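# Eight arms sort parcels into same-coloured trays

## Task

Place every parcel inside the tray that matches its colour, lying flat on that tray's bottom.

## Robot and tools

Robots. Eight identical i2rt Big YAM arms, arm1 to arm8, each with six revolute joints, a two-finger gripper and a wrist camera (armN_cam_wrist). Eight fixed room cameras, cam_arm1 to cam_arm8, are not attached to any arm. All images are 672x504 pixels, and per-camera calibration (K, distortion, T_world_to_cam) is supplied, accurate to roughly a degree and a centimetre. Each foot faces along its own +x. Feet (x, y, z in m; quat wxyz): arm1 -2.151, -0.606, +0.766 (+0.978, -0.005, -0.003, -0.210); arm2 -0.854, -0.623, +0.797 (+0.324, 0, 0, +0.946); arm3 +0.435, -0.612, +0.752 (+0.301, -0.002, -0.004, +0.954); arm4 +1.688, -0.612, +0.754 (+0.889, -0.002, +0.008, +0.458); arm5 +2.165, +0.644, +0.790 (+0.130, -0.001, -0.003, +0.991); arm6 +0.850, +0.628, +0.817 (+0.953, 0, 0, -0.304); arm7 -0.424, +0.615, +0.799 (+0.949, +0.001, +0.001, -0.314); arm8 -1.661, +0.655, +0.757 (+0.464, 0, 0, -0.886). Table surfaces are at z=+0.720. Reach is about 1.0 m from the joint1 axis.

Frame. One shared scene frame in metres, origin on the floor, +z up. The hand point lies between the finger pads, about 1 cm short of the tips. Fingers point along the hand's +z; they open and close along its y. Printed hand positions drift more when the arm is stretched far. hand_target is where the hand would be at the joint targets currently held.

Joints (radians, absolute; tolerance for done in brackets): joint1_rad -2.879..2.879 (0.045), base yaw, positive counter-clockwise seen from above, 0 along the foot's +x; joint2_rad 0..3.141 (0.14), shoulder, 0 = upper arm back and roughly level, increasing lifts it up then forward; joint3_rad 0..3.019 (0.09), elbow, 0 = folded, increasing opens; joint4_rad -1.692..1.57 (0.055), hand pitch, positive tips fingers up; joint5_rad -1.57..1.57 (0.03), sideways swing, positive to the arm's right; joint6_rad -2.094..2.094 (0.035), roll, positive clockwise viewed from behind the hand; gripper_m 0..0.093 m (0.003), fingertip gap, not an offset.

move. Keys: arm1..arm8 and cameras. Each arm key is an object for that single arm (omitted arms receive nothing new). Inside: joints, a map of absolute joint targets by name; target, one list of 7 numbers [x, y, z, qw, qx, qy, qz], an absolute hand pose in the scene frame (metres, unit quaternion); speed, the path's peak linear speed in m/s, 0.002 to 0.5, default 0.25, allowed only together with target (angular rate capped at twice that value in rad/s). With target, joints may carry only gripper_m. The hand follows a straight line from its hand_target to the pose; all hand paths in one call finish together, paced by the slowest, lasting 0.5 to 10 s, and a call never exceeds 15 s. Each control step clamps the commanded pose to within 100 mm and 20 degrees of the measured hand; expect final errors of a centimetre or more, lag, overshoot in speed near full stretch, and wide swings for pure joint moves. Paths ignore obstacles and other arms. cameras: list of names or ["all"]; omitted means all, [] means none; an unknown name invalidates the call. A move with no arm keys just reports state and images.

wait: seconds 0 to 10, plus cameras as above; commands nothing.
zoom_image: camera plus region [x0, y0, x1, y1] in pixels from the top-left, at most 504 by 504, only for a camera included in the latest images.
finished_scene: scene = the current scene's number; irreversible, and the goal must hold with no help from the robots.

Results. A 'move' line lists each arm given a motion with done or its worst status. joint_status and hand_status give per-motion outcomes: off_target (stopped short, maybe still pushing); time_out (each joint now holds a target near where it stood and keeps pushing; on_its_own lists those not yet there, with 'held at' being a target, not a reading); not_followed (a safety check withheld it; the arm may keep trying until given new targets); limit_stop_at_motor_heat. 'joint command not followed' or 'pose unreachable' means a self/inter-arm collision check blocked it; gripper commands still run. 'as last shown' marks arms not named in the call, their status reading not commanded. The pictures line orders the images. Joint velocities (rad/s, gripper m/s) may read 'within noise'. Torques are in joint order, include gravity, have offsets and noise, and joints 3 and 4 wrap beyond ±28 N m.

Gripper. On a hard object at full force the reading sits up to about 0.005 m below the object's width (some read up to 0.002 wider). Closed on nothing reads 0.000 to 0.003. Aim about 0.005 m under the first-contact reading for a firm hold; release by commanding well above the reading. Force is about 50 to 64 N per pad.

Cautions. Arms keep pushing after contact; long pushing, stretched holding or loads heat motors (MOTOR HOT at 85 °C; at 100 °C an OVER-TEMPERATURE FAULT drops the arm for 30 to 60 s or more). To relieve a push, command the joint its reported position. A hard press between robots, including a gripper squeezing another arm's fingers, ends the scene; the collision check can miss fingers, housings and wrist cameras. Knocking anything out of the work area ends the scene. Avoid drops, releasing moving parcels, slams and hard hits. Loose objects may get brief external shoves. A refused call, or a stop during one, cancels the remaining move, wait and finished_scene calls in that reply. The simulation keeps running while you think.

Each tool is called after ">>>" in YAML: its name, and indented under it one key for each argument.

## Session

>>> move:
  cameras: ["cam_arm1","cam_arm2","cam_arm3","cam_arm4","cam_arm5","cam_arm6","cam_arm7","cam_arm8"]

Scene clock: 0.00 s.
Joint torques (N m): no reading
Heat: arm1: hottest joint1_rad 32 °C; arm2: hottest joint2_rad 29 °C; arm3: hottest joint1_rad 31 °C; arm4: hottest gripper 32 °C; arm5: hottest joint6_rad 30 °C; arm6: hottest joint2_rad 30 °C; arm7: hottest joint5_rad 29 °C; arm8: hottest joint1_rad 31 °C.
Joint velocities: within noise
arm1.joint_positions: joint1_rad=-0.028 joint2_rad=+0.521 joint3_rad=+1.431 joint4_rad=-1.508 joint5_rad=+0.032 joint6_rad=-0.133 gripper_m=+0.09396
arm1.joint_status: not commanded
arm1.hand: x=-2.0073 y=-0.6778 z=+1.3083 quat_wxyz=(-0.446, -0.145, -0.870, +0.152) (m; scene frame)
arm1.hand_target: x=-2.0101 y=-0.6764 z=+1.3161 quat_wxyz=(-0.454, -0.145, -0.865, +0.155) (m; scene frame)
arm1.hand_status: not commanded
arm2.joint_positions: joint1_rad=+0.020 joint2_rad=+0.528 joint3_rad=+1.425 joint4_rad=-1.340 joint5_rad=+0.175 joint6_rad=+0.036 gripper_m=+0.09396
arm2.joint_status: not commanded
arm2.hand: x=-0.9859 y=-0.4872 z=+1.3715 quat_wxyz=(-0.230, +0.778, -0.324, -0.487) (m; scene frame)
arm2.hand_target: x=-0.9833 y=-0.4891 z=+1.3817 quat_wxyz=(-0.232, +0.772, -0.322, -0.497) (m; scene frame)
arm2.hand_status: not commanded
arm3.joint_positions: joint1_rad=+0.084 joint2_rad=+0.623 joint3_rad=+1.443 joint4_rad=-1.225 joint5_rad=+0.214 joint6_rad=-0.288 gripper_m=+0.09396
arm3.joint_status: not commanded
arm3.hand: x=+0.2458 y=-0.4641 z=+1.3420 quat_wxyz=(-0.302, +0.818, -0.155, -0.465) (m; scene frame)
arm3.hand_target: x=+0.2487 y=-0.4659 z=+1.3553 quat_wxyz=(-0.306, +0.809, -0.155, -0.477) (m; scene frame)
arm3.hand_status: not commanded
arm4.joint_positions: joint1_rad=+0.299 joint2_rad=+0.615 joint3_rad=+1.406 joint4_rad=-1.263 joint5_rad=-0.166 joint6_rad=-0.115 gripper_m=+0.09396
arm4.joint_status: not commanded
arm4.hand: x=+1.7423 y=-0.3720 z=+1.3161 quat_wxyz=(-0.394, +0.570, -0.636, -0.340) (m; scene frame)
arm4.hand_target: x=+1.7413 y=-0.3753 z=+1.3284 quat_wxyz=(-0.404, +0.566, -0.630, -0.346) (m; scene frame)
arm4.hand_status: not commanded
arm5.joint_positions: joint1_rad=-0.422 joint2_rad=+0.625 joint3_rad=+1.427 joint4_rad=-1.371 joint5_rad=+0.120 joint6_rad=-0.097 gripper_m=+0.09396
arm5.joint_status: not commanded
arm5.hand: x=+2.0004 y=+0.7998 z=+1.3402 quat_wxyz=(-0.234, +0.830, -0.279, -0.422) (m; scene frame)
arm5.hand_target: x=+2.0022 y=+0.7982 z=+1.3527 quat_wxyz=(-0.238, +0.823, -0.277, -0.434) (m; scene frame)
arm5.hand_status: not commanded
arm6.joint_positions: joint1_rad=+0.075 joint2_rad=+0.549 joint3_rad=+1.411 joint4_rad=-1.315 joint5_rad=-0.143 joint6_rad=+0.201 gripper_m=+0.09396
arm6.joint_status: not commanded
arm6.hand: x=+1.0364 y=+0.5443 z=+1.3862 quat_wxyz=(-0.531, -0.272, -0.802, +0.030) (m; scene frame)
arm6.hand_target: x=+1.0336 y=+0.5460 z=+1.3993 quat_wxyz=(-0.544, -0.268, -0.794, +0.033) (m; scene frame)
arm6.hand_status: not commanded
arm7.joint_positions: joint1_rad=-0.146 joint2_rad=+0.496 joint3_rad=+1.379 joint4_rad=-1.460 joint5_rad=-0.022 joint6_rad=+0.046 gripper_m=+0.09396
arm7.joint_status: not commanded
arm7.hand: x=-0.3012 y=+0.4957 z=+1.3304 quat_wxyz=(-0.447, -0.351, -0.807, +0.162) (m; scene frame)
arm7.hand_target: x=-0.3031 y=+0.4977 z=+1.3404 quat_wxyz=(-0.457, -0.348, -0.801, +0.166) (m; scene frame)
arm7.hand_status: not commanded
arm8.joint_positions: joint1_rad=-0.237 joint2_rad=+0.447 joint3_rad=+1.428 joint4_rad=-1.458 joint5_rad=-0.190 joint6_rad=-0.420 gripper_m=+0.09396
arm8.joint_status: not commanded
arm8.hand: x=-1.7428 y=+0.5401 z=+1.3190 quat_wxyz=(-0.160, -0.687, -0.503, +0.499) (m; scene frame)
arm8.hand_target: x=-1.7406 y=+0.5420 z=+1.3271 quat_wxyz=(-0.161, -0.682, -0.500, +0.508) (m; scene frame)
arm8.hand_status: not commanded
pictures: cam_arm1, cam_arm2, cam_arm3, cam_arm4, cam_arm5, cam_arm6, cam_arm7, cam_arm8

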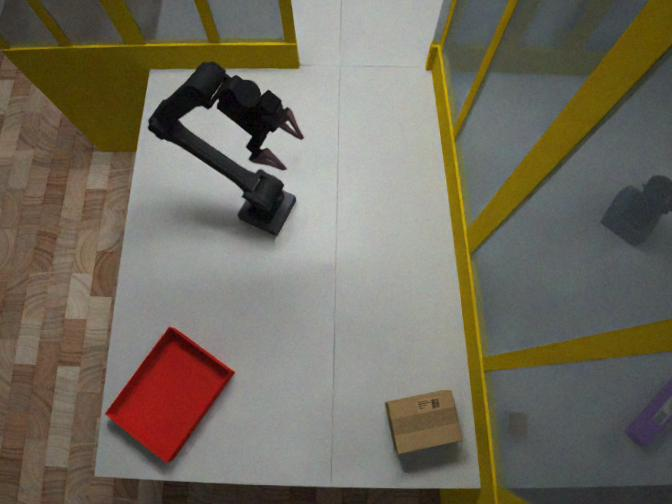

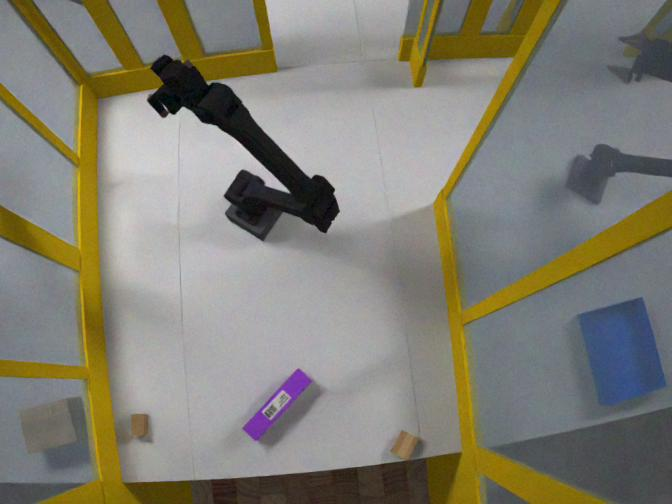

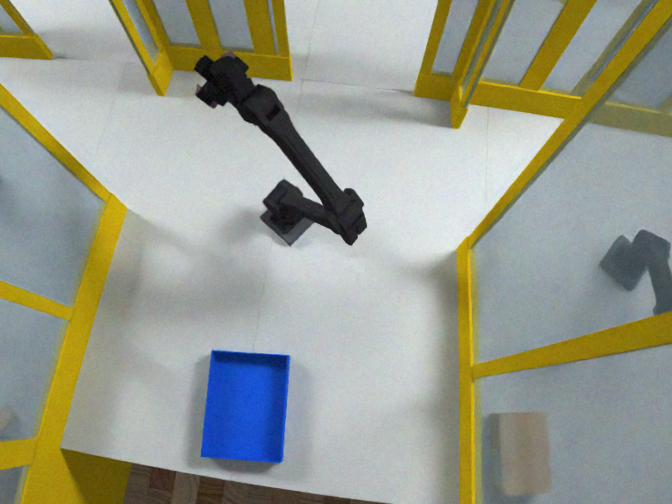

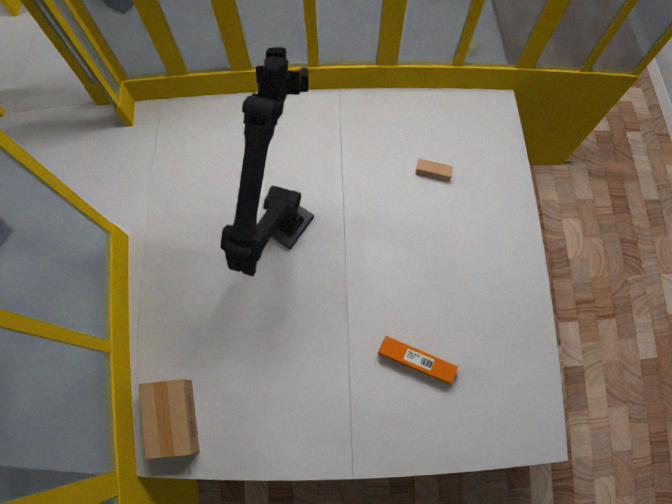

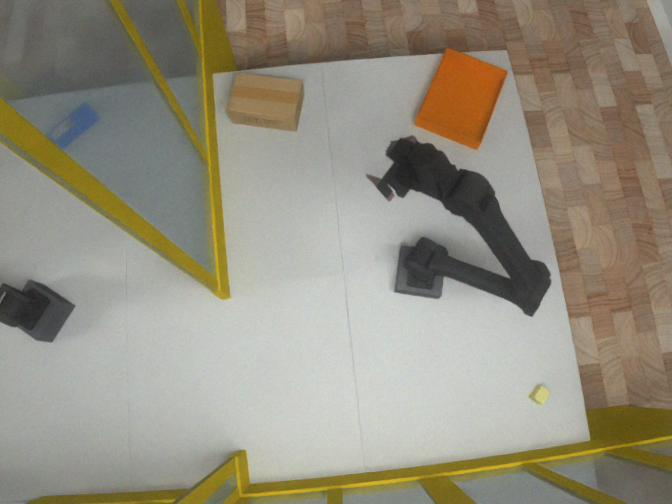

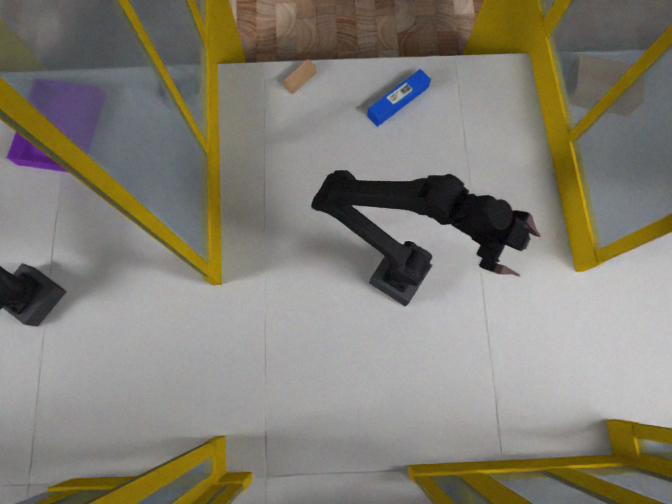

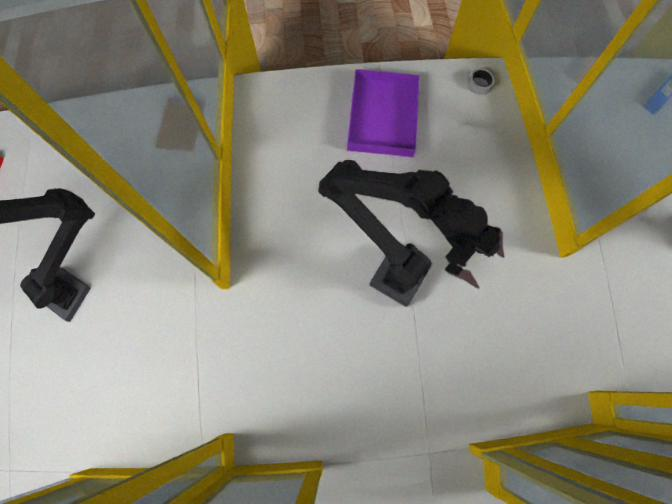

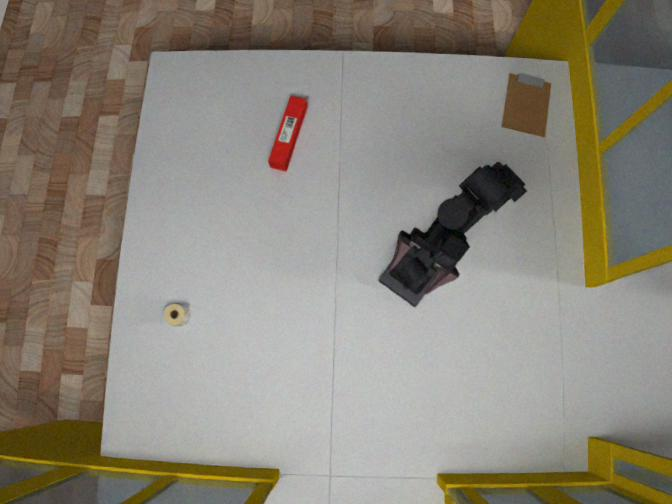

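>>> move:
  arm8: {"joints":{"joint1_rad":-1.83}}
  arm2: {"joints":{"joint1_rad":2.246}}
  arm6: {"joints":{"joint1_rad":2.119}}
  arm4: {"joints":{"joint1_rad":-1.808}}
  arm1: {"joints":{"joint1_rad":1.456}}
  arm7: {"joints":{"joint1_rad":-1.033}}
  arm3: {"joints":{"joint1_rad":-1.208}}
  arm5: {"joints":{"joint1_rad":0.663}}
  cameras: ["cam_arm2","cam_arm8"]

Scene clock: 131.73 s.
Joint torques (N m): arm1=[2.37 4.54 8.01 1.69 0.08 0.02] | arm2=[0.79 3.72 8.12 2.21 0.06 -0.06] | arm3=[-1.67 0.97 9.89 1.73 -0.06 -0.02] | arm4=[-1.44 2.37 10.8 1.95 -0.12 0.05] | arm5=[0.09 2.96 7.56 1.76 -0.09 -0.04] | arm6=[0.15 3.66 9.13 1.72 0.01 -0.12] | arm7=[-1.03 2.37 9.8 1.48 -0.07 0.1] | arm8=[1.03 6.18 8.54 1.42 -0.15 -0.03]
Heat: arm1: hottest joint1_rad 31 °C; arm2: hottest joint3_rad 34 °C; arm3: hottest joint1_rad 30 °C; arm4: hottest joint3_rad 41 °C; arm5: hottest joint3_rad 34 °C; arm6: hottest joint3_rad 31 °C; arm7: hottest joint3_rad 38 °C; arm8: hottest joint1_rad 30 °C.
move: arm1 done; arm2 done; arm3 done; arm4 done; arm5 done; arm6 done; arm7 done; arm8 done
Joint velocities: within noise
arm1.joint_positions: joint1_rad=+1.444 joint2_rad=+0.521 joint3_rad=+1.431 joint4_rad=-1.508 joint5_rad=+0.032 joint6_rad=-0.133 gripper_m=+0.09398
arm1.joint_status: all done
arm1.hand: x=-2.0618 y=-0.4631 z=+1.3059 quat_wxyz=(-0.427, +0.478, -0.745, -0.183) (m; scene frame)
arm1.hand_target: x=-2.0651 y=-0.4646 z=+1.3137 quat_wxyz=(-0.434, +0.480, -0.738, -0.190) (m; scene frame)
arm1.hand_status: not commanded
arm2.joint_positions: joint1_rad=+2.239 joint2_rad=+0.528 joint3_rad=+1.425 joint4_rad=-1.340 joint5_rad=+0.175 joint6_rad=+0.036 gripper_m=+0.09399
arm2.joint_status: all done
arm2.hand: x=-0.8830 y=-0.8110 z=+1.3712 quat_wxyz=(+0.333, +0.637, +0.553, -0.421) (m; scene frame)
arm2.hand_target: x=-0.8817 y=-0.8080 z=+1.3813 quat_wxyz=(+0.342, +0.631, +0.550, -0.427) (m; scene frame)
arm2.hand_status: not commanded
arm3.joint_positions: joint1_rad=-1.195 joint2_rad=+0.623 joint3_rad=+1.443 joint4_rad=-1.225 joint5_rad=+0.214 joint6_rad=-0.288 gripper_m=+0.09397
arm3.joint_status: all done
arm3.hand: x=+0.5230 y=-0.3933 z=+1.3440 quat_wxyz=(-0.522, +0.561, -0.612, -0.197) (m; scene frame)
arm3.hand_target: x=+0.5250 y=-0.3980 z=+1.3573 quat_wxyz=(-0.534, +0.550, -0.610, -0.201) (m; scene frame)
arm3.hand_status: not commanded
arm4.joint_positions: joint1_rad=-1.792 joint2_rad=+0.615 joint3_rad=+1.406 joint4_rad=-1.263 joint5_rad=-0.166 joint6_rad=-0.115 gripper_m=+0.09398
arm4.joint_status: all done
arm4.hand: x=+1.8736 y=-0.7639 z=+1.3184 quat_wxyz=(-0.491, -0.257, -0.812, +0.182) (m; scene frame)
arm4.hand_target: x=+1.8688 y=-0.7639 z=+1.3307 quat_wxyz=(-0.500, -0.260, -0.804, +0.192) (m; scene frame)
arm4.hand_status: not commanded
arm5.joint_positions: joint1_rad=+0.656 joint2_rad=+0.625 joint3_rad=+1.427 joint4_rad=-1.371 joint5_rad=+0.119 joint6_rad=-0.097 gripper_m=+0.09397
arm5.joint_status: all done
arm5.hand: x=+1.9457 y=+0.5730 z=+1.3386 quat_wxyz=(+0.017, +0.857, +0.187, -0.479) (m; scene frame)
arm5.hand_target: x=+1.9483 y=+0.5724 z=+1.3512 quat_wxyz=(+0.021, +0.850, +0.187, -0.492) (m; scene frame)
arm5.hand_status: not commanded
arm6.joint_positions: joint1_rad=+2.109 joint2_rad=+0.549 joint3_rad=+1.411 joint4_rad=-1.315 joint5_rad=-0.143 joint6_rad=+0.201 gripper_m=+0.09399
arm6.joint_status: all done
arm6.hand: x=+0.8426 y=+0.8321 z=+1.3863 quat_wxyz=(-0.305, +0.539, -0.653, -0.436) (m; scene frame)
arm6.hand_target: x=+0.8404 y=+0.8288 z=+1.3993 quat_wxyz=(-0.312, +0.538, -0.643, -0.447) (m; scene frame)
arm6.hand_status: not commanded
arm7.joint_positions: joint1_rad=-1.024 joint2_rad=+0.496 joint3_rad=+1.379 joint4_rad=-1.460 joint5_rad=-0.022 joint6_rad=+0.046 gripper_m=+0.09397
arm7.joint_status: all done
arm7.hand: x=-0.4359 y=+0.4442 z=+1.3303 quat_wxyz=(-0.335, -0.660, -0.582, +0.338) (m; scene frame)
arm7.hand_target: x=-0.4371 y=+0.4470 z=+1.3403 quat_wxyz=(-0.341, -0.658, -0.575, +0.347) (m; scene frame)
arm7.hand_status: not commanded
arm8.joint_positions: joint1_rad=-1.823 joint2_rad=+0.447 joint3_rad=+1.428 joint4_rad=-1.458 joint5_rad=-0.190 joint6_rad=-0.420 gripper_m=+0.09398
arm8.joint_status: all done
arm8.hand: x=-1.7755 y=+0.7392 z=+1.3188 quat_wxyz=(+0.243, -0.841, +0.137, +0.464) (m; scene frame)
arm8.hand_target: x=-1.7731 y=+0.7378 z=+1.3269 quat_wxyz=(+0.250, -0.835, +0.138, +0.470) (m; scene frame)
arm8.hand_status: not commanded
pictures: cam_arm2, cam_arm8

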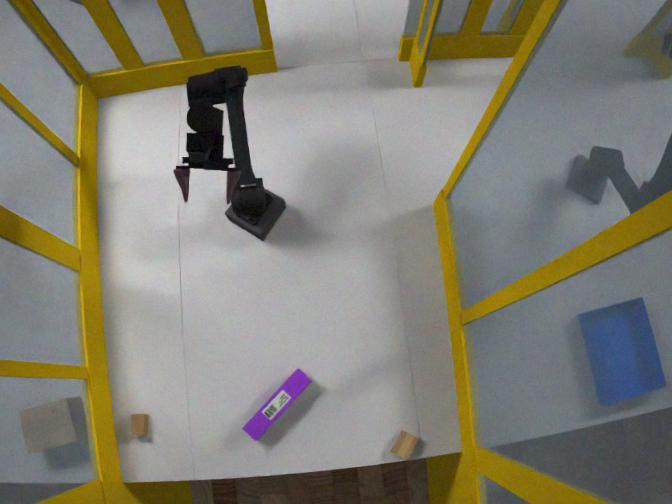

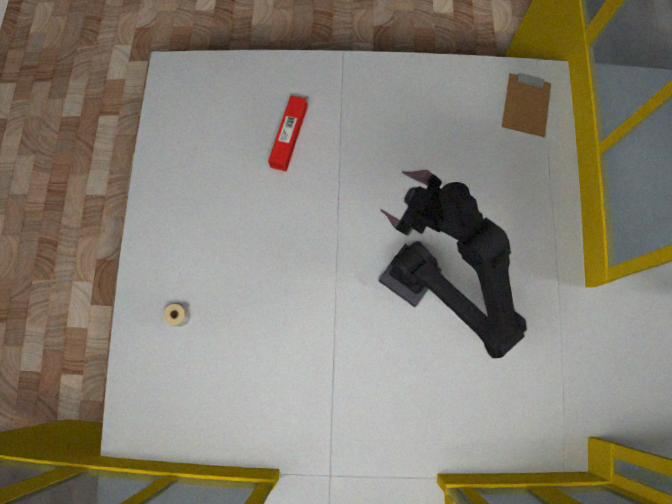

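>>> move:
  arm8: {"target":[-2.078,1.146,0.93,0,-0.649,0.760,0],"speed":0.5}
  arm2: {"target":[-0.8435,-1.280,0.93,0,0.934,0.357,0],"speed":0.5}
  arm6: {"target":[0.903,1.384,0.93,0,-0.347,0.938,0],"speed":0.5}
  arm4: {"target":[2.1434,-1.1366,0.93,0,0.203,0.979,0],"speed":0.5}
  cameras: ["arm8_cam_wrist","arm2_cam_wrist","arm6_cam_wrist","arm4_cam_wrist"]

Scene clock: 146.77 s.
Joint torques (N m): arm1=[2.2 4.72 7.97 1.68 0.11 0.01] | arm2=[-0.21 -24 11.97 0.09 -0.07 0.09] | arm3=[-1.61 1.08 9.91 1.69 -0.06 -0.01] | arm4=[0.97 -18.32 15.27 -0.27 -0.02 -0.03] | arm5=[-0.26 3.43 7.5 1.74 -0.08 -0.05] | arm6=[-1.32 -19.84 12.92 -0.17 0.03 0] | arm7=[-1.08 2.14 9.81 1.52 -0.09 0.11] | arm8=[1.38 -19.37 14.19 -0.59 -0.14 0.03]
Heat: arm1: hottest joint1_rad 31 °C; arm2: hottest joint3_rad 34 °C; arm3: hottest joint1_rad 30 °C; arm4: hottest joint3_rad 42 °C; arm5: hottest joint3_rad 34 °C; arm6: hottest joint3_rad 32 °C; arm7: hottest joint3_rad 39 °C; arm8: hottest joint3_rad 31 °C.
move: arm2 off_target; arm4 off_target; arm6 off_target; arm8 off_target
Joint velocities: within noise
arm1, arm3, arm5, arm7: as last shown
arm2.joint_positions: joint1_rad=+2.253 joint2_rad=+2.110 joint3_rad=+1.958 joint4_rad=-1.453 joint5_rad=+0.003 joint6_rad=+0.842 gripper_m=+0.09399
arm2.joint_status: not commanded
arm2.hand: x=-0.8414 y=-1.2665 z=+0.9136 quat_wxyz=(-0.017, +0.930, +0.366, +0.005) (m; scene frame)
arm2.hand_target: x=-0.8436 y=-1.2791 z=+0.9300 quat_wxyz=(+0.000, +0.934, +0.357, +0.000) (m; scene frame)
arm2.hand_status: off_target (0.021 m and 2.3 deg from the pose sent, 0.645 m and 75.2 deg at the start)
arm4.joint_positions: joint1_rad=-1.831 joint2_rad=+2.231 joint3_rad=+2.304 joint4_rad=-1.667 joint5_rad=-0.018 joint6_rad=-0.445 gripper_m=+0.09399
arm4.joint_status: not commanded
arm4.hand: x=+2.1274 y=-1.1339 z=+0.9237 quat_wxyz=(+0.008, -0.215, -0.977, -0.008) (m; scene frame)
arm4.hand_target: x=+2.1428 y=-1.1357 z=+0.9299 quat_wxyz=(-0.001, -0.203, -0.979, +0.000) (m; scene frame)
arm4.hand_status: off_target (0.017 m and 2.0 deg from the pose sent, 0.602 m and 64.1 deg at the start)
arm6.joint_positions: joint1_rad=+2.129 joint2_rad=+2.521 joint3_rad=+2.649 joint4_rad=-1.698 joint5_rad=+0.002 joint6_rad=+0.784 gripper_m=+0.09399
arm6.joint_status: not commanded
arm6.hand: x=+0.8957 y=+1.3752 z=+0.9153 quat_wxyz=(-0.001, +0.356, -0.935, +0.000) (m; scene frame)
arm6.hand_target: x=+0.9028 y=+1.3826 z=+0.9297 quat_wxyz=(-0.008, +0.347, -0.938, -0.017) (m; scene frame)
arm6.hand_status: off_target (0.019 m and 1.1 deg from the pose sent, 0.718 m and 73.9 deg at the start; a joint's target at an end of its range on 29 of 101 steps)
arm8.joint_positions: joint1_rad=-1.825 joint2_rad=+2.045 joint3_rad=+1.979 joint4_rad=-1.526 joint5_rad=+0.004 joint6_rad=+0.854 gripper_m=+0.09398
arm8.joint_status: not commanded
arm8.hand: x=-2.0717 y=+1.1348 z=+0.9225 quat_wxyz=(+0.002, -0.654, +0.756, -0.011) (m; scene frame)
arm8.hand_target: x=-2.0775 y=+1.1455 z=+0.9300 quat_wxyz=(+0.000, -0.649, +0.760, +0.000) (m; scene frame)
arm8.hand_status: off_target (0.015 m and 1.4 deg from the pose sent, 0.639 m and 98.9 deg at the start)
pictures: arm2_cam_wrist, arm4_cam_wrist, arm6_cam_wrist, arm8_cam_wrist
camera_calibration:
arm2_cam_wrist: T_world_to_cam=[[-0.677447, 0.734411, 0.0412974, 0.321274], [0.604521, 0.523889, 0.600079, 0.628362], [0.419069, 0.431487, -0.798874, 1.74952], [0, 0, 0, 1]] pos_world=[-0.895383, -1.32004, 1.00731]
arm4_cam_wrist: T_world_to_cam=[[-0.407424, -0.913239, -0.000960597, -0.170383], [-0.732701, 0.326252, 0.597251, 1.38173], [-0.545119, 0.244038, -0.802054, 2.30209], [0, 0, 0, 1]] pos_world=[2.19789, -1.16819, 1.02099]
arm6_cam_wrist: T_world_to_cam=[[0.67007, -0.742258, 0.00769658, 0.412127], [-0.610723, -0.545375, 0.574093, 0.777355], [-0.421928, -0.389383, -0.818754, 1.78713], [0, 0, 0, 1]] pos_world=[0.952635, 1.42573, 1.01377]
arm8_cam_wrist: T_world_to_cam=[[0.988775, -0.14921, 0.00773596, 2.21171], [-0.123923, -0.790074, 0.600355, 0.0903208], [-0.0834673, -0.594575, -0.799696, 1.36014], [0, 0, 0, 1]] pos_world=[-2.06217, 1.21007, 1.01636]

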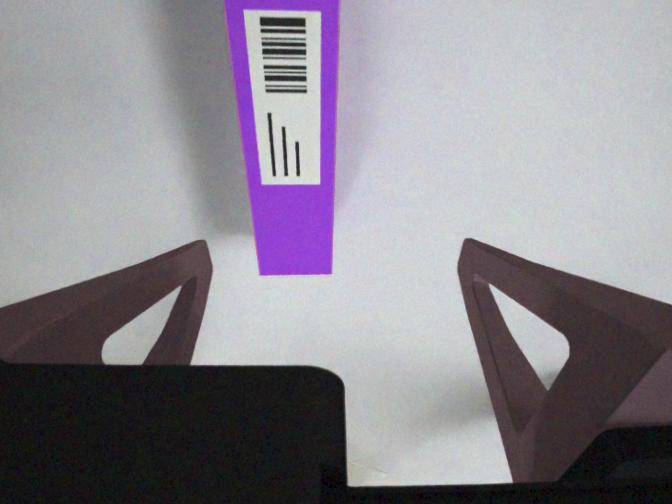

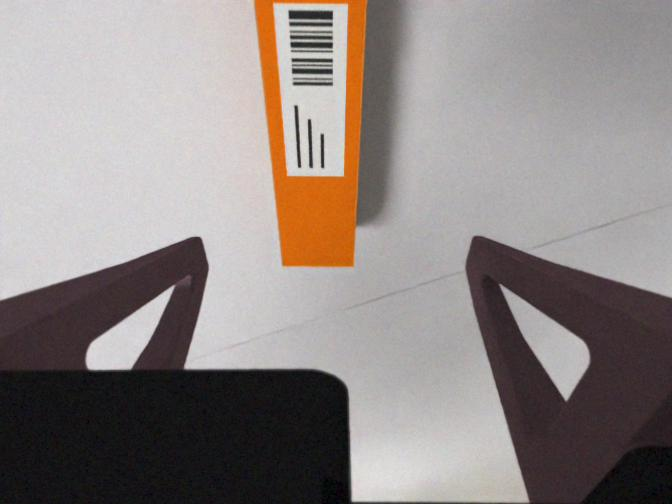

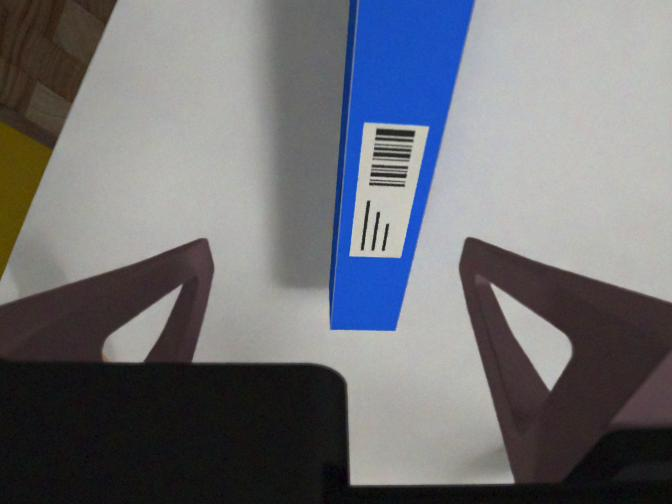

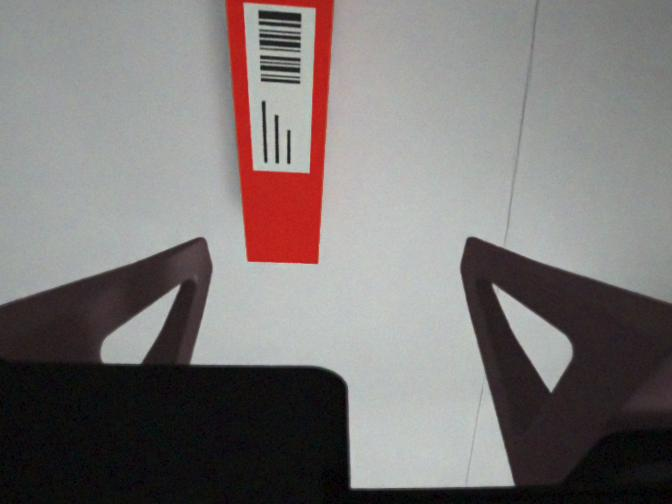

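>>> move:
  arm8: {"target":[-2.112,1.158,0.868,0,-0.627,0.779,0],"speed":0.3}
  arm2: {"target":[-0.826,-1.298,0.876,0,0.934,0.357,0],"speed":0.3}
  arm6: {"target":[0.884,1.317,0.875,0,-0.328,0.945,0],"speed":0.3}
  arm4: {"target":[2.153,-1.130,0.866,0,0.206,0.978,0],"speed":0.3}
  cameras: ["arm8_cam_wrist","arm2_cam_wrist","arm6_cam_wrist","arm4_cam_wrist","cam_arm6","cam_arm8"]

Scene clock: 198.07 s.
Joint torques (N m): arm1=[2.26 4.84 7.94 1.69 0.09 0.02] | arm2=[0.38 -25.29 11.62 0.8 -0.05 0.09] | arm3=[-1.67 1.03 9.91 1.72 -0.06 -0.01] | arm4=[0.67 -19.02 10.15 0.75 -0.02 0.11] | arm5=[-0.44 3.02 7.35 1.77 -0.04 -0.06] | arm6=[0.09 -20.6 8.14 0.46 0.14 0.01] | arm7=[-1.08 2.37 9.73 1.47 -0.07 0.11] | arm8=[2.14 -21.83 13.9 -0.12 -0.09 0.02]
Heat: arm1: hottest joint3_rad 32 °C; arm2: hottest joint3_rad 42 °C; arm3: hottest joint1_rad 30 °C; arm4: hottest joint3_rad 49 °C; arm5: hottest joint3_rad 34 °C; arm6: hottest joint3_rad 38 °C; arm7: hottest joint3_rad 39 °C; arm8: hottest joint3_rad 41 °C.
move: arm2 off_target; arm4 off_target; arm6 off_target; arm8 off_target
Joint velocities: within noise
arm1, arm3, arm5, arm7: as last shown
arm2.joint_positions: joint1_rad=+2.271 joint2_rad=+2.197 joint3_rad=+1.959 joint4_rad=-1.392 joint5_rad=+0.002 joint6_rad=+0.868 gripper_m=+0.09399
arm2.joint_status: not commanded
arm2.hand: x=-0.8289 y=-1.2780 z=+0.8586 quat_wxyz=(-0.029, +0.931, +0.363, +0.009) (m; scene frame)
arm2.hand_target: x=-0.8261 y=-1.2968 z=+0.8766 quat_wxyz=(+0.000, +0.934, +0.357, +0.000) (m; scene frame)
arm2.hand_status: off_target (0.027 m and 3.5 deg from the pose sent, 0.051 m and 2.3 deg at the start)
arm4.joint_positions: joint1_rad=-1.809 joint2_rad=+2.241 joint3_rad=+2.205 joint4_rad=-1.527 joint5_rad=-0.018 joint6_rad=-0.439 gripper_m=+0.09399
arm4.joint_status: not commanded
arm4.hand: x=+2.1452 y=-1.1333 z=+0.8786 quat_wxyz=(-0.003, -0.208, -0.978, +0.001) (m; scene frame)
arm4.hand_target: x=+2.1528 y=-1.1297 z=+0.8660 quat_wxyz=(+0.000, -0.206, -0.979, +0.000) (m; scene frame)
arm4.hand_status: off_target (0.015 m and 0.5 deg from the pose sent, 0.063 m and 1.7 deg at the start)
arm6.joint_positions: joint1_rad=+2.131 joint2_rad=+2.288 joint3_rad=+2.058 joint4_rad=-1.382 joint5_rad=-0.001 joint6_rad=+0.845 gripper_m=+0.09399
arm6.joint_status: not commanded
arm6.hand: x=+0.8898 y=+1.3108 z=+0.8555 quat_wxyz=(+0.008, +0.328, -0.944, +0.019) (m; scene frame)
arm6.hand_target: x=+0.8839 y=+1.3167 z=+0.8751 quat_wxyz=(+0.000, +0.328, -0.945, +0.000) (m; scene frame)
arm6.hand_status: off_target (0.021 m and 2.4 deg from the pose sent, 0.072 m and 3.4 deg at the start)
arm8.joint_positions: joint1_rad=-1.808 joint2_rad=+2.173 joint3_rad=+2.015 joint4_rad=-1.458 joint5_rad=+0.003 joint6_rad=+0.939 gripper_m=+0.09398
arm8.joint_status: not commanded
arm8.hand: x=-2.0980 y=+1.1478 z=+0.8556 quat_wxyz=(+0.002, -0.628, +0.778, -0.023) (m; scene frame)
arm8.hand_target: x=-2.1113 y=+1.1573 z=+0.8683 quat_wxyz=(+0.000, -0.627, +0.779, +0.000) (m; scene frame)
arm8.hand_status: off_target (0.021 m and 2.6 deg from the pose sent, 0.072 m and 4.3 deg at the start)
pictures: arm2_cam_wrist, arm4_cam_wrist, arm6_cam_wrist, arm8_cam_wrist, cam_arm6, cam_arm8
camera_calibration:
arm2_cam_wrist: T_world_to_cam=[[-0.672012, 0.738098, 0.0600975, 0.333461], [0.608825, 0.504463, 0.612249, 0.628179], [0.421582, 0.448027, -0.788378, 1.71949], [0, 0, 0, 1]] pos_world=[-0.883269, -1.3334, 0.950967]
arm4_cam_wrist: T_world_to_cam=[[-0.393852, -0.919084, 0.0128651, -0.210532], [-0.748966, 0.329003, 0.575158, 1.47894], [-0.532851, 0.216892, -0.817941, 2.23235], [0, 0, 0, 1]] pos_world=[2.21427, -1.16425, 0.978014]
arm6_cam_wrist: T_world_to_cam=[[0.625157, -0.779618, 0.0370746, 0.432454], [-0.638946, -0.483919, 0.597971, 0.697082], [-0.448248, -0.397515, -0.800659, 1.72913], [0, 0, 0, 1]] pos_world=[0.950128, 1.36184, 0.951579]
arm8_cam_wrist: T_world_to_cam=[[0.976161, -0.21523, 0.0280371, 2.27205], [-0.187123, -0.769069, 0.611161, -0.0285052], [-0.109978, -0.601838, -0.79101, 1.25735], [0, 0, 0, 1]] pos_world=[-2.08494, 1.22381, 0.948297]

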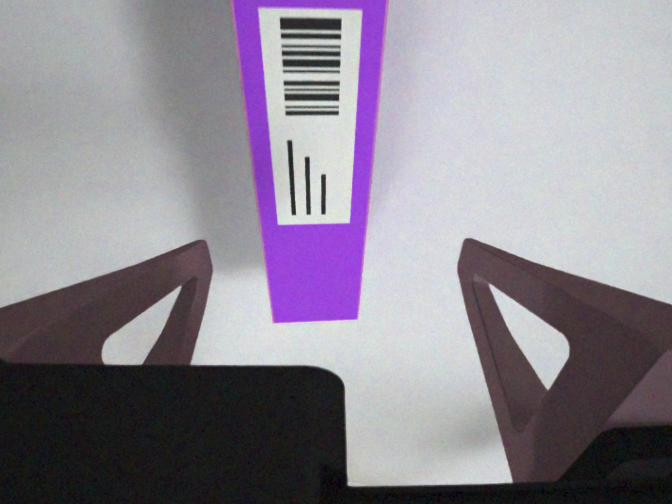

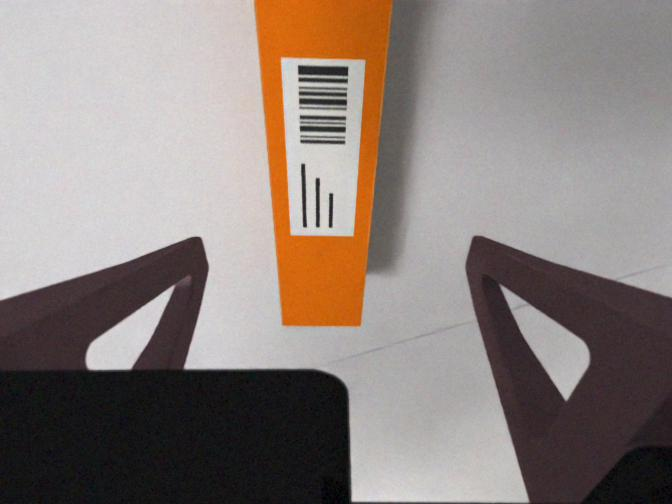

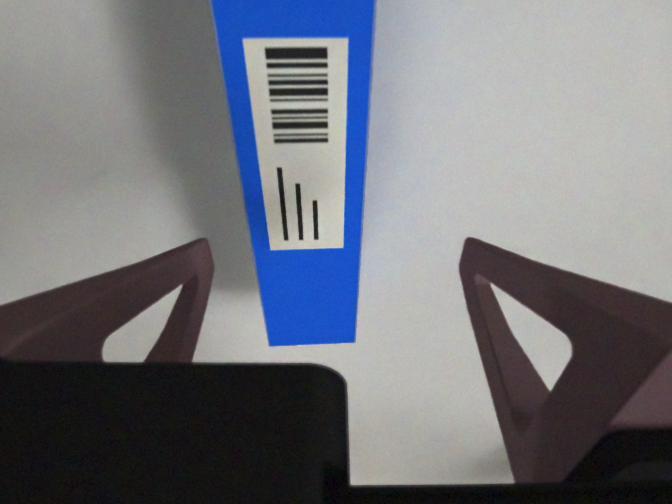

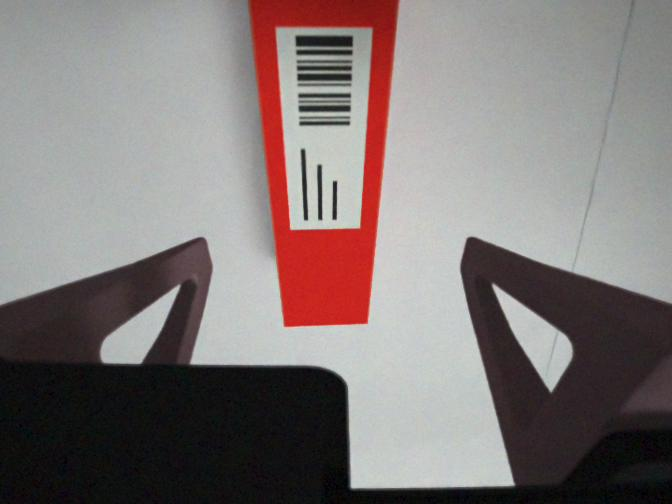

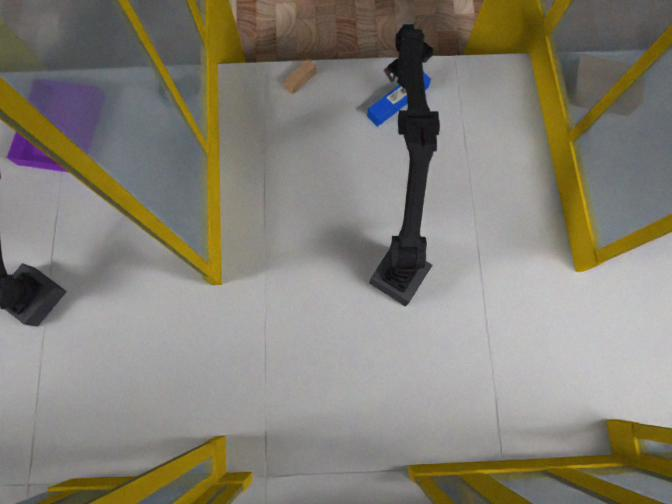

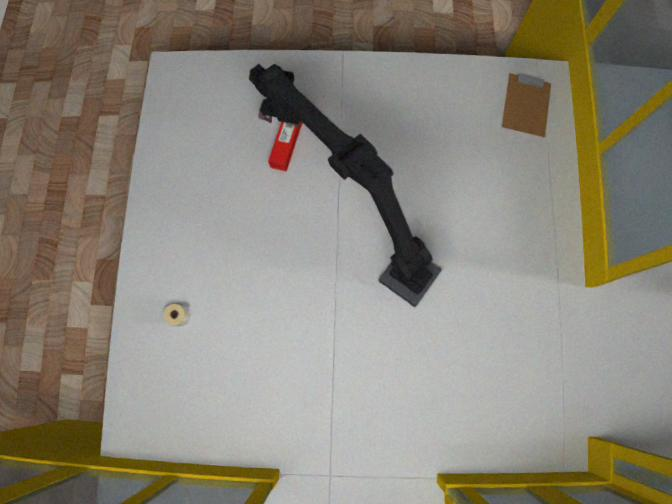

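>>> move:
  arm8: {"target":[-2.114,1.157,0.755,0,-0.627,0.779,0],"speed":0.2}
  arm2: {"target":[-0.823,-1.299,0.757,0,0.934,0.357,0],"speed":0.2}
  arm6: {"target":[0.8605,1.316,0.757,0,-0.328,0.945,0],"speed":0.2}
  arm4: {"target":[2.143,-1.128,0.745,0,0.206,0.978,0],"speed":0.2}
  cameras: ["arm8_cam_wrist","arm2_cam_wrist","arm6_cam_wrist","arm4_cam_wrist"]

Scene clock: 226.63 s.
Joint torques (N m): arm1=[2.43 4.48 7.95 1.83 0.11 0] | arm2=[0.79 -26.7 8.17 0.87 -0.03 0.09] | arm3=[-1.61 0.97 9.91 1.72 -0.06 -0.01] | arm4=[0.09 -19.08 9.88 0.72 -0.03 0.06] | arm5=[-0.26 3.25 7.54 1.8 -0.04 -0.02] | arm6=[-0.09 -18.67 8.35 0.51 0.14 0.01] | arm7=[-1.2 2.37 9.78 1.47 -0.07 0.11] | arm8=[2.61 -22.07 9.65 0.18 -0.11 0.03]
Heat: arm1: hottest joint3_rad 32 °C; arm2: hottest joint3_rad 42 °C; arm3: hottest joint1_rad 30 °C; arm4: hottest joint3_rad 46 °C; arm5: hottest joint3_rad 35 °C; arm6: hottest joint3_rad 36 °C; arm7: hottest joint3_rad 40 °C; arm8: hottest joint2_rad 39 °C.
move: arm2 off_target; arm4 off_target; arm6 done; arm8 done
Joint velocities: within noise
arm1, arm3, arm5, arm7: as last shown
arm2.joint_positions: joint1_rad=+2.272 joint2_rad=+2.319 joint3_rad=+1.882 joint4_rad=-1.159 joint5_rad=+0.002 joint6_rad=+0.872 gripper_m=+0.09399
arm2.joint_status: not commanded
arm2.hand: x=-0.8282 y=-1.2914 z=+0.7510 quat_wxyz=(-0.013, +0.933, +0.361, +0.003) (m; scene frame)
arm2.hand_target: x=-0.8229 y=-1.2988 z=+0.7571 quat_wxyz=(+0.000, +0.934, +0.357, +0.000) (m; scene frame)
arm2.hand_status: off_target (0.011 m and 1.6 deg from the pose sent, 0.104 m and 3.6 deg at the start)
arm4.joint_positions: joint1_rad=-1.809 joint2_rad=+2.295 joint3_rad=+1.974 joint4_rad=-1.246 joint5_rad=-0.018 joint6_rad=-0.438 gripper_m=+0.09399
arm4.joint_status: not commanded
arm4.hand: x=+2.1393 y=-1.1293 z=+0.7561 quat_wxyz=(-0.002, -0.208, -0.978, +0.000) (m; scene frame)
arm4.hand_target: x=+2.1429 y=-1.1278 z=+0.7451 quat_wxyz=(+0.000, -0.206, -0.979, +0.000) (m; scene frame)
arm4.hand_status: off_target (0.012 m and 0.3 deg from the pose sent, 0.134 m and 0.5 deg at the start)
arm6.joint_positions: joint1_rad=+2.168 joint2_rad=+2.371 joint3_rad=+1.928 joint4_rad=-1.151 joint5_rad=-0.001 joint6_rad=+0.879 gripper_m=+0.09399
arm6.joint_status: not commanded
arm6.hand: x=+0.8649 y=+1.3083 z=+0.7527 quat_wxyz=(+0.005, +0.329, -0.944, +0.011) (m; scene frame)
arm6.hand_target: x=+0.8604 y=+1.3159 z=+0.7572 quat_wxyz=(+0.000, +0.328, -0.945, +0.000) (m; scene frame)
arm6.hand_status: done (0.010 m and 1.3 deg from the pose sent, 0.103 m and 2.4 deg at the start)
arm8.joint_positions: joint1_rad=-1.806 joint2_rad=+2.257 joint3_rad=+1.908 joint4_rad=-1.226 joint5_rad=+0.003 joint6_rad=+0.942 gripper_m=+0.09398
arm8.joint_status: not commanded
arm8.hand: x=-2.1082 y=+1.1571 z=+0.7608 quat_wxyz=(+0.001, -0.628, +0.778, -0.003) (m; scene frame)
arm8.hand_target: x=-2.1140 y=+1.1569 z=+0.7551 quat_wxyz=(+0.000, -0.627, +0.779, +0.000) (m; scene frame)
arm8.hand_status: done (0.008 m and 0.3 deg from the pose sent, 0.102 m and 2.6 deg at the start)
pictures: arm2_cam_wrist, arm4_cam_wrist, arm6_cam_wrist, arm8_cam_wrist
camera_calibration:
arm2_cam_wrist: T_world_to_cam=[[-0.668983, 0.742506, 0.0338622, 0.378223], [0.61027, 0.522692, 0.595284, 0.737819], [0.424303, 0.4189, -0.802801, 1.61586], [0, 0, 0, 1]] pos_world=[-0.882858, -1.34337, 0.845194]
arm4_cam_wrist: T_world_to_cam=[[-0.394212, -0.918949, 0.0113924, -0.205589], [-0.747546, 0.327845, 0.577661, 1.53741], [-0.534576, 0.219205, -0.816197, 2.13315], [0, 0, 0, 1]] pos_world=[2.20858, -1.16056, 0.855312]
arm6_cam_wrist: T_world_to_cam=[[0.626891, -0.778737, 0.0240117, 0.457013], [-0.638883, -0.496179, 0.587907, 0.765009], [-0.445911, -0.383894, -0.808572, 1.62089], [0, 0, 0, 1]] pos_world=[0.925027, 1.35772, 0.849877]
arm8_cam_wrist: T_world_to_cam=[[0.976135, -0.217104, -0.00503249, 2.31389], [-0.172019, -0.787154, 0.592281, 0.101838], [-0.132548, -0.577281, -0.805715, 1.12212], [0, 0, 0, 1]] pos_world=[-2.09242, 1.2303, 0.855441]

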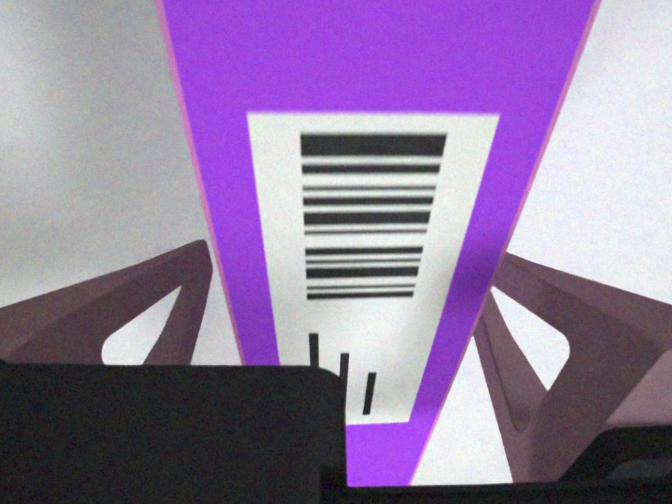

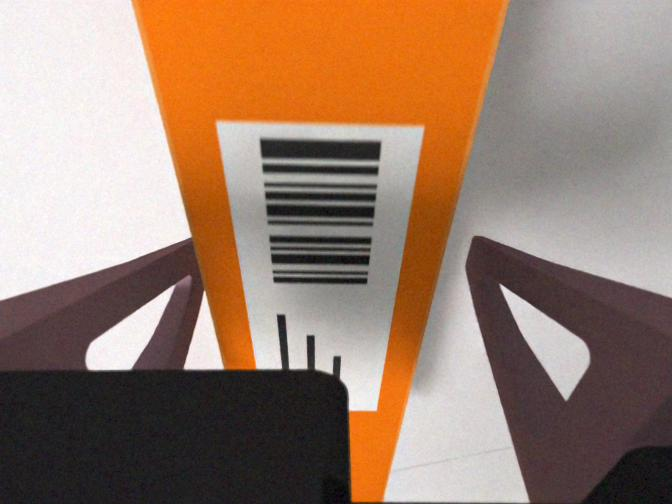

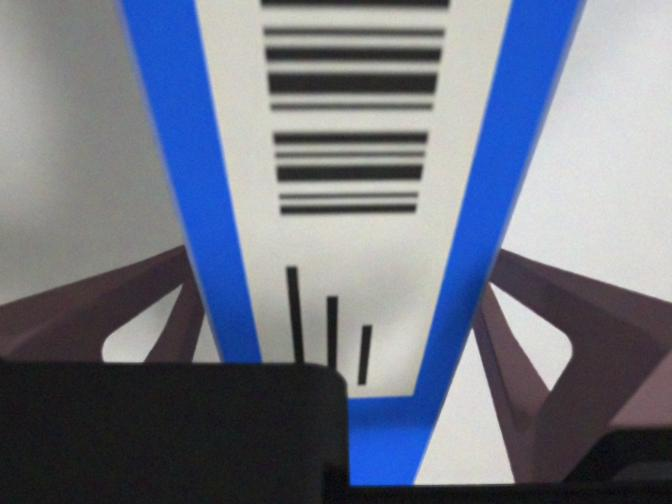

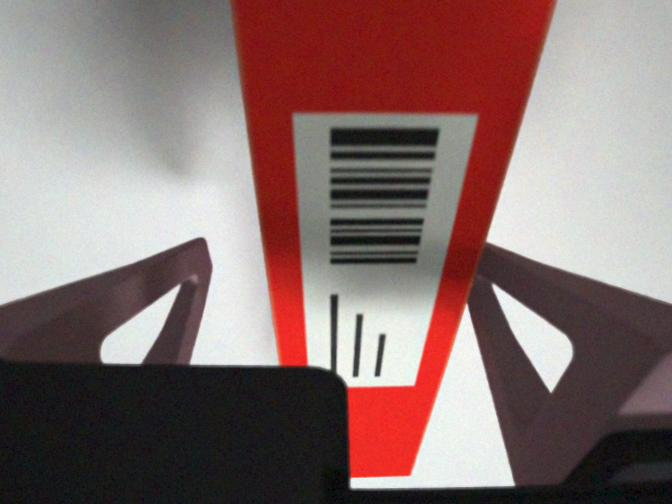

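>>> move:
  arm8: {"joints":{"gripper_m":0.03}}
  arm2: {"joints":{"gripper_m":0.03}}
  arm6: {"joints":{"gripper_m":0.03}}
  arm4: {"joints":{"gripper_m":0.03}}
  cameras: []

Scene clock: 233.97 s.
Joint torques (N m): arm1=[2.2 4.48 7.84 1.74 0.06 0.03] | arm2=[0.73 -26.29 8.16 0.84 0.06 0.09] | arm3=[-1.67 1.03 9.94 1.68 -0.05 -0.01] | arm4=[0.09 -19.08 9.88 0.72 -0.03 0.06] | arm5=[-0.15 2.9 7.51 1.85 -0.11 -0.06] | arm6=[-0.09 -18.37 8.36 0.43 0.17 -0.01] | arm7=[-1.08 2.32 9.78 1.48 -0.08 0.11] | arm8=[2.49 -22.18 9.68 0.21 -0.08 0.03]
Heat: arm1: hottest joint3_rad 32 °C; arm2: hottest joint3_rad 41 °C; arm3: hottest joint1_rad 30 °C; arm4: hottest joint3_rad 45 °C; arm5: hottest joint3_rad 35 °C; arm6: hottest joint2_rad 35 °C; arm7: hottest joint3_rad 40 °C; arm8: hottest joint2_rad 40 °C.
move: arm2 off_target; arm4 off_target; arm6 off_target; arm8 off_target
Joint velocities: within noise
arm1, arm3, arm5, arm7: as last shown
arm2.joint_positions: joint1_rad=+2.272 joint2_rad=+2.318 joint3_rad=+1.882 joint4_rad=-1.158 joint5_rad=+0.000 joint6_rad=+0.873 gripper_m=+0.05914
arm2.joint_status: gripper_m off_target (ended at +0.05917, target +0.03000)
arm2.hand: x=-0.8278 y=-1.2918 z=+0.7513 quat_wxyz=(-0.012, +0.933, +0.361, +0.004) (m; scene frame)
arm2.hand_target: x=-0.8229 y=-1.2988 z=+0.7571 quat_wxyz=(+0.000, +0.934, +0.357, +0.000) (m; scene frame)
arm2.hand_status: not commanded
arm4.joint_positions: joint1_rad=-1.809 joint2_rad=+2.295 joint3_rad=+1.974 joint4_rad=-1.245 joint5_rad=-0.018 joint6_rad=-0.438 gripper_m=+0.05969
arm4.joint_status: gripper_m off_target (ended at +0.05972, target +0.03000)
arm4.hand: x=+2.1393 y=-1.1294 z=+0.7561 quat_wxyz=(-0.002, -0.208, -0.978, +0.000) (m; scene frame)
arm4.hand_target: x=+2.1430 y=-1.1278 z=+0.7451 quat_wxyz=(+0.000, -0.206, -0.979, +0.000) (m; scene frame)
arm4.hand_status: not commanded
arm6.joint_positions: joint1_rad=+2.168 joint2_rad=+2.371 joint3_rad=+1.928 joint4_rad=-1.149 joint5_rad=-0.002 joint6_rad=+0.880 gripper_m=+0.06001
arm6.joint_status: gripper_m off_target (ended at +0.06004, target +0.03000)
arm6.hand: x=+0.8648 y=+1.3086 z=+0.7527 quat_wxyz=(+0.005, +0.328, -0.944, +0.010) (m; scene frame)
arm6.hand_target: x=+0.8604 y=+1.3159 z=+0.7572 quat_wxyz=(+0.000, +0.328, -0.945, +0.000) (m; scene frame)
arm6.hand_status: not commanded
arm8.joint_positions: joint1_rad=-1.806 joint2_rad=+2.257 joint3_rad=+1.908 joint4_rad=-1.226 joint5_rad=+0.003 joint6_rad=+0.943 gripper_m=+0.06011
arm8.joint_status: gripper_m off_target (ended at +0.06014, target +0.03000)
arm8.hand: x=-2.1082 y=+1.1572 z=+0.7608 quat_wxyz=(+0.001, -0.628, +0.779, -0.002) (m; scene frame)
arm8.hand_target: x=-2.1140 y=+1.1569 z=+0.7551 quat_wxyz=(+0.000, -0.627, +0.779, +0.000) (m; scene frame)
arm8.hand_status: not commanded
pictures: none
No camera images: "cameras" was empty.


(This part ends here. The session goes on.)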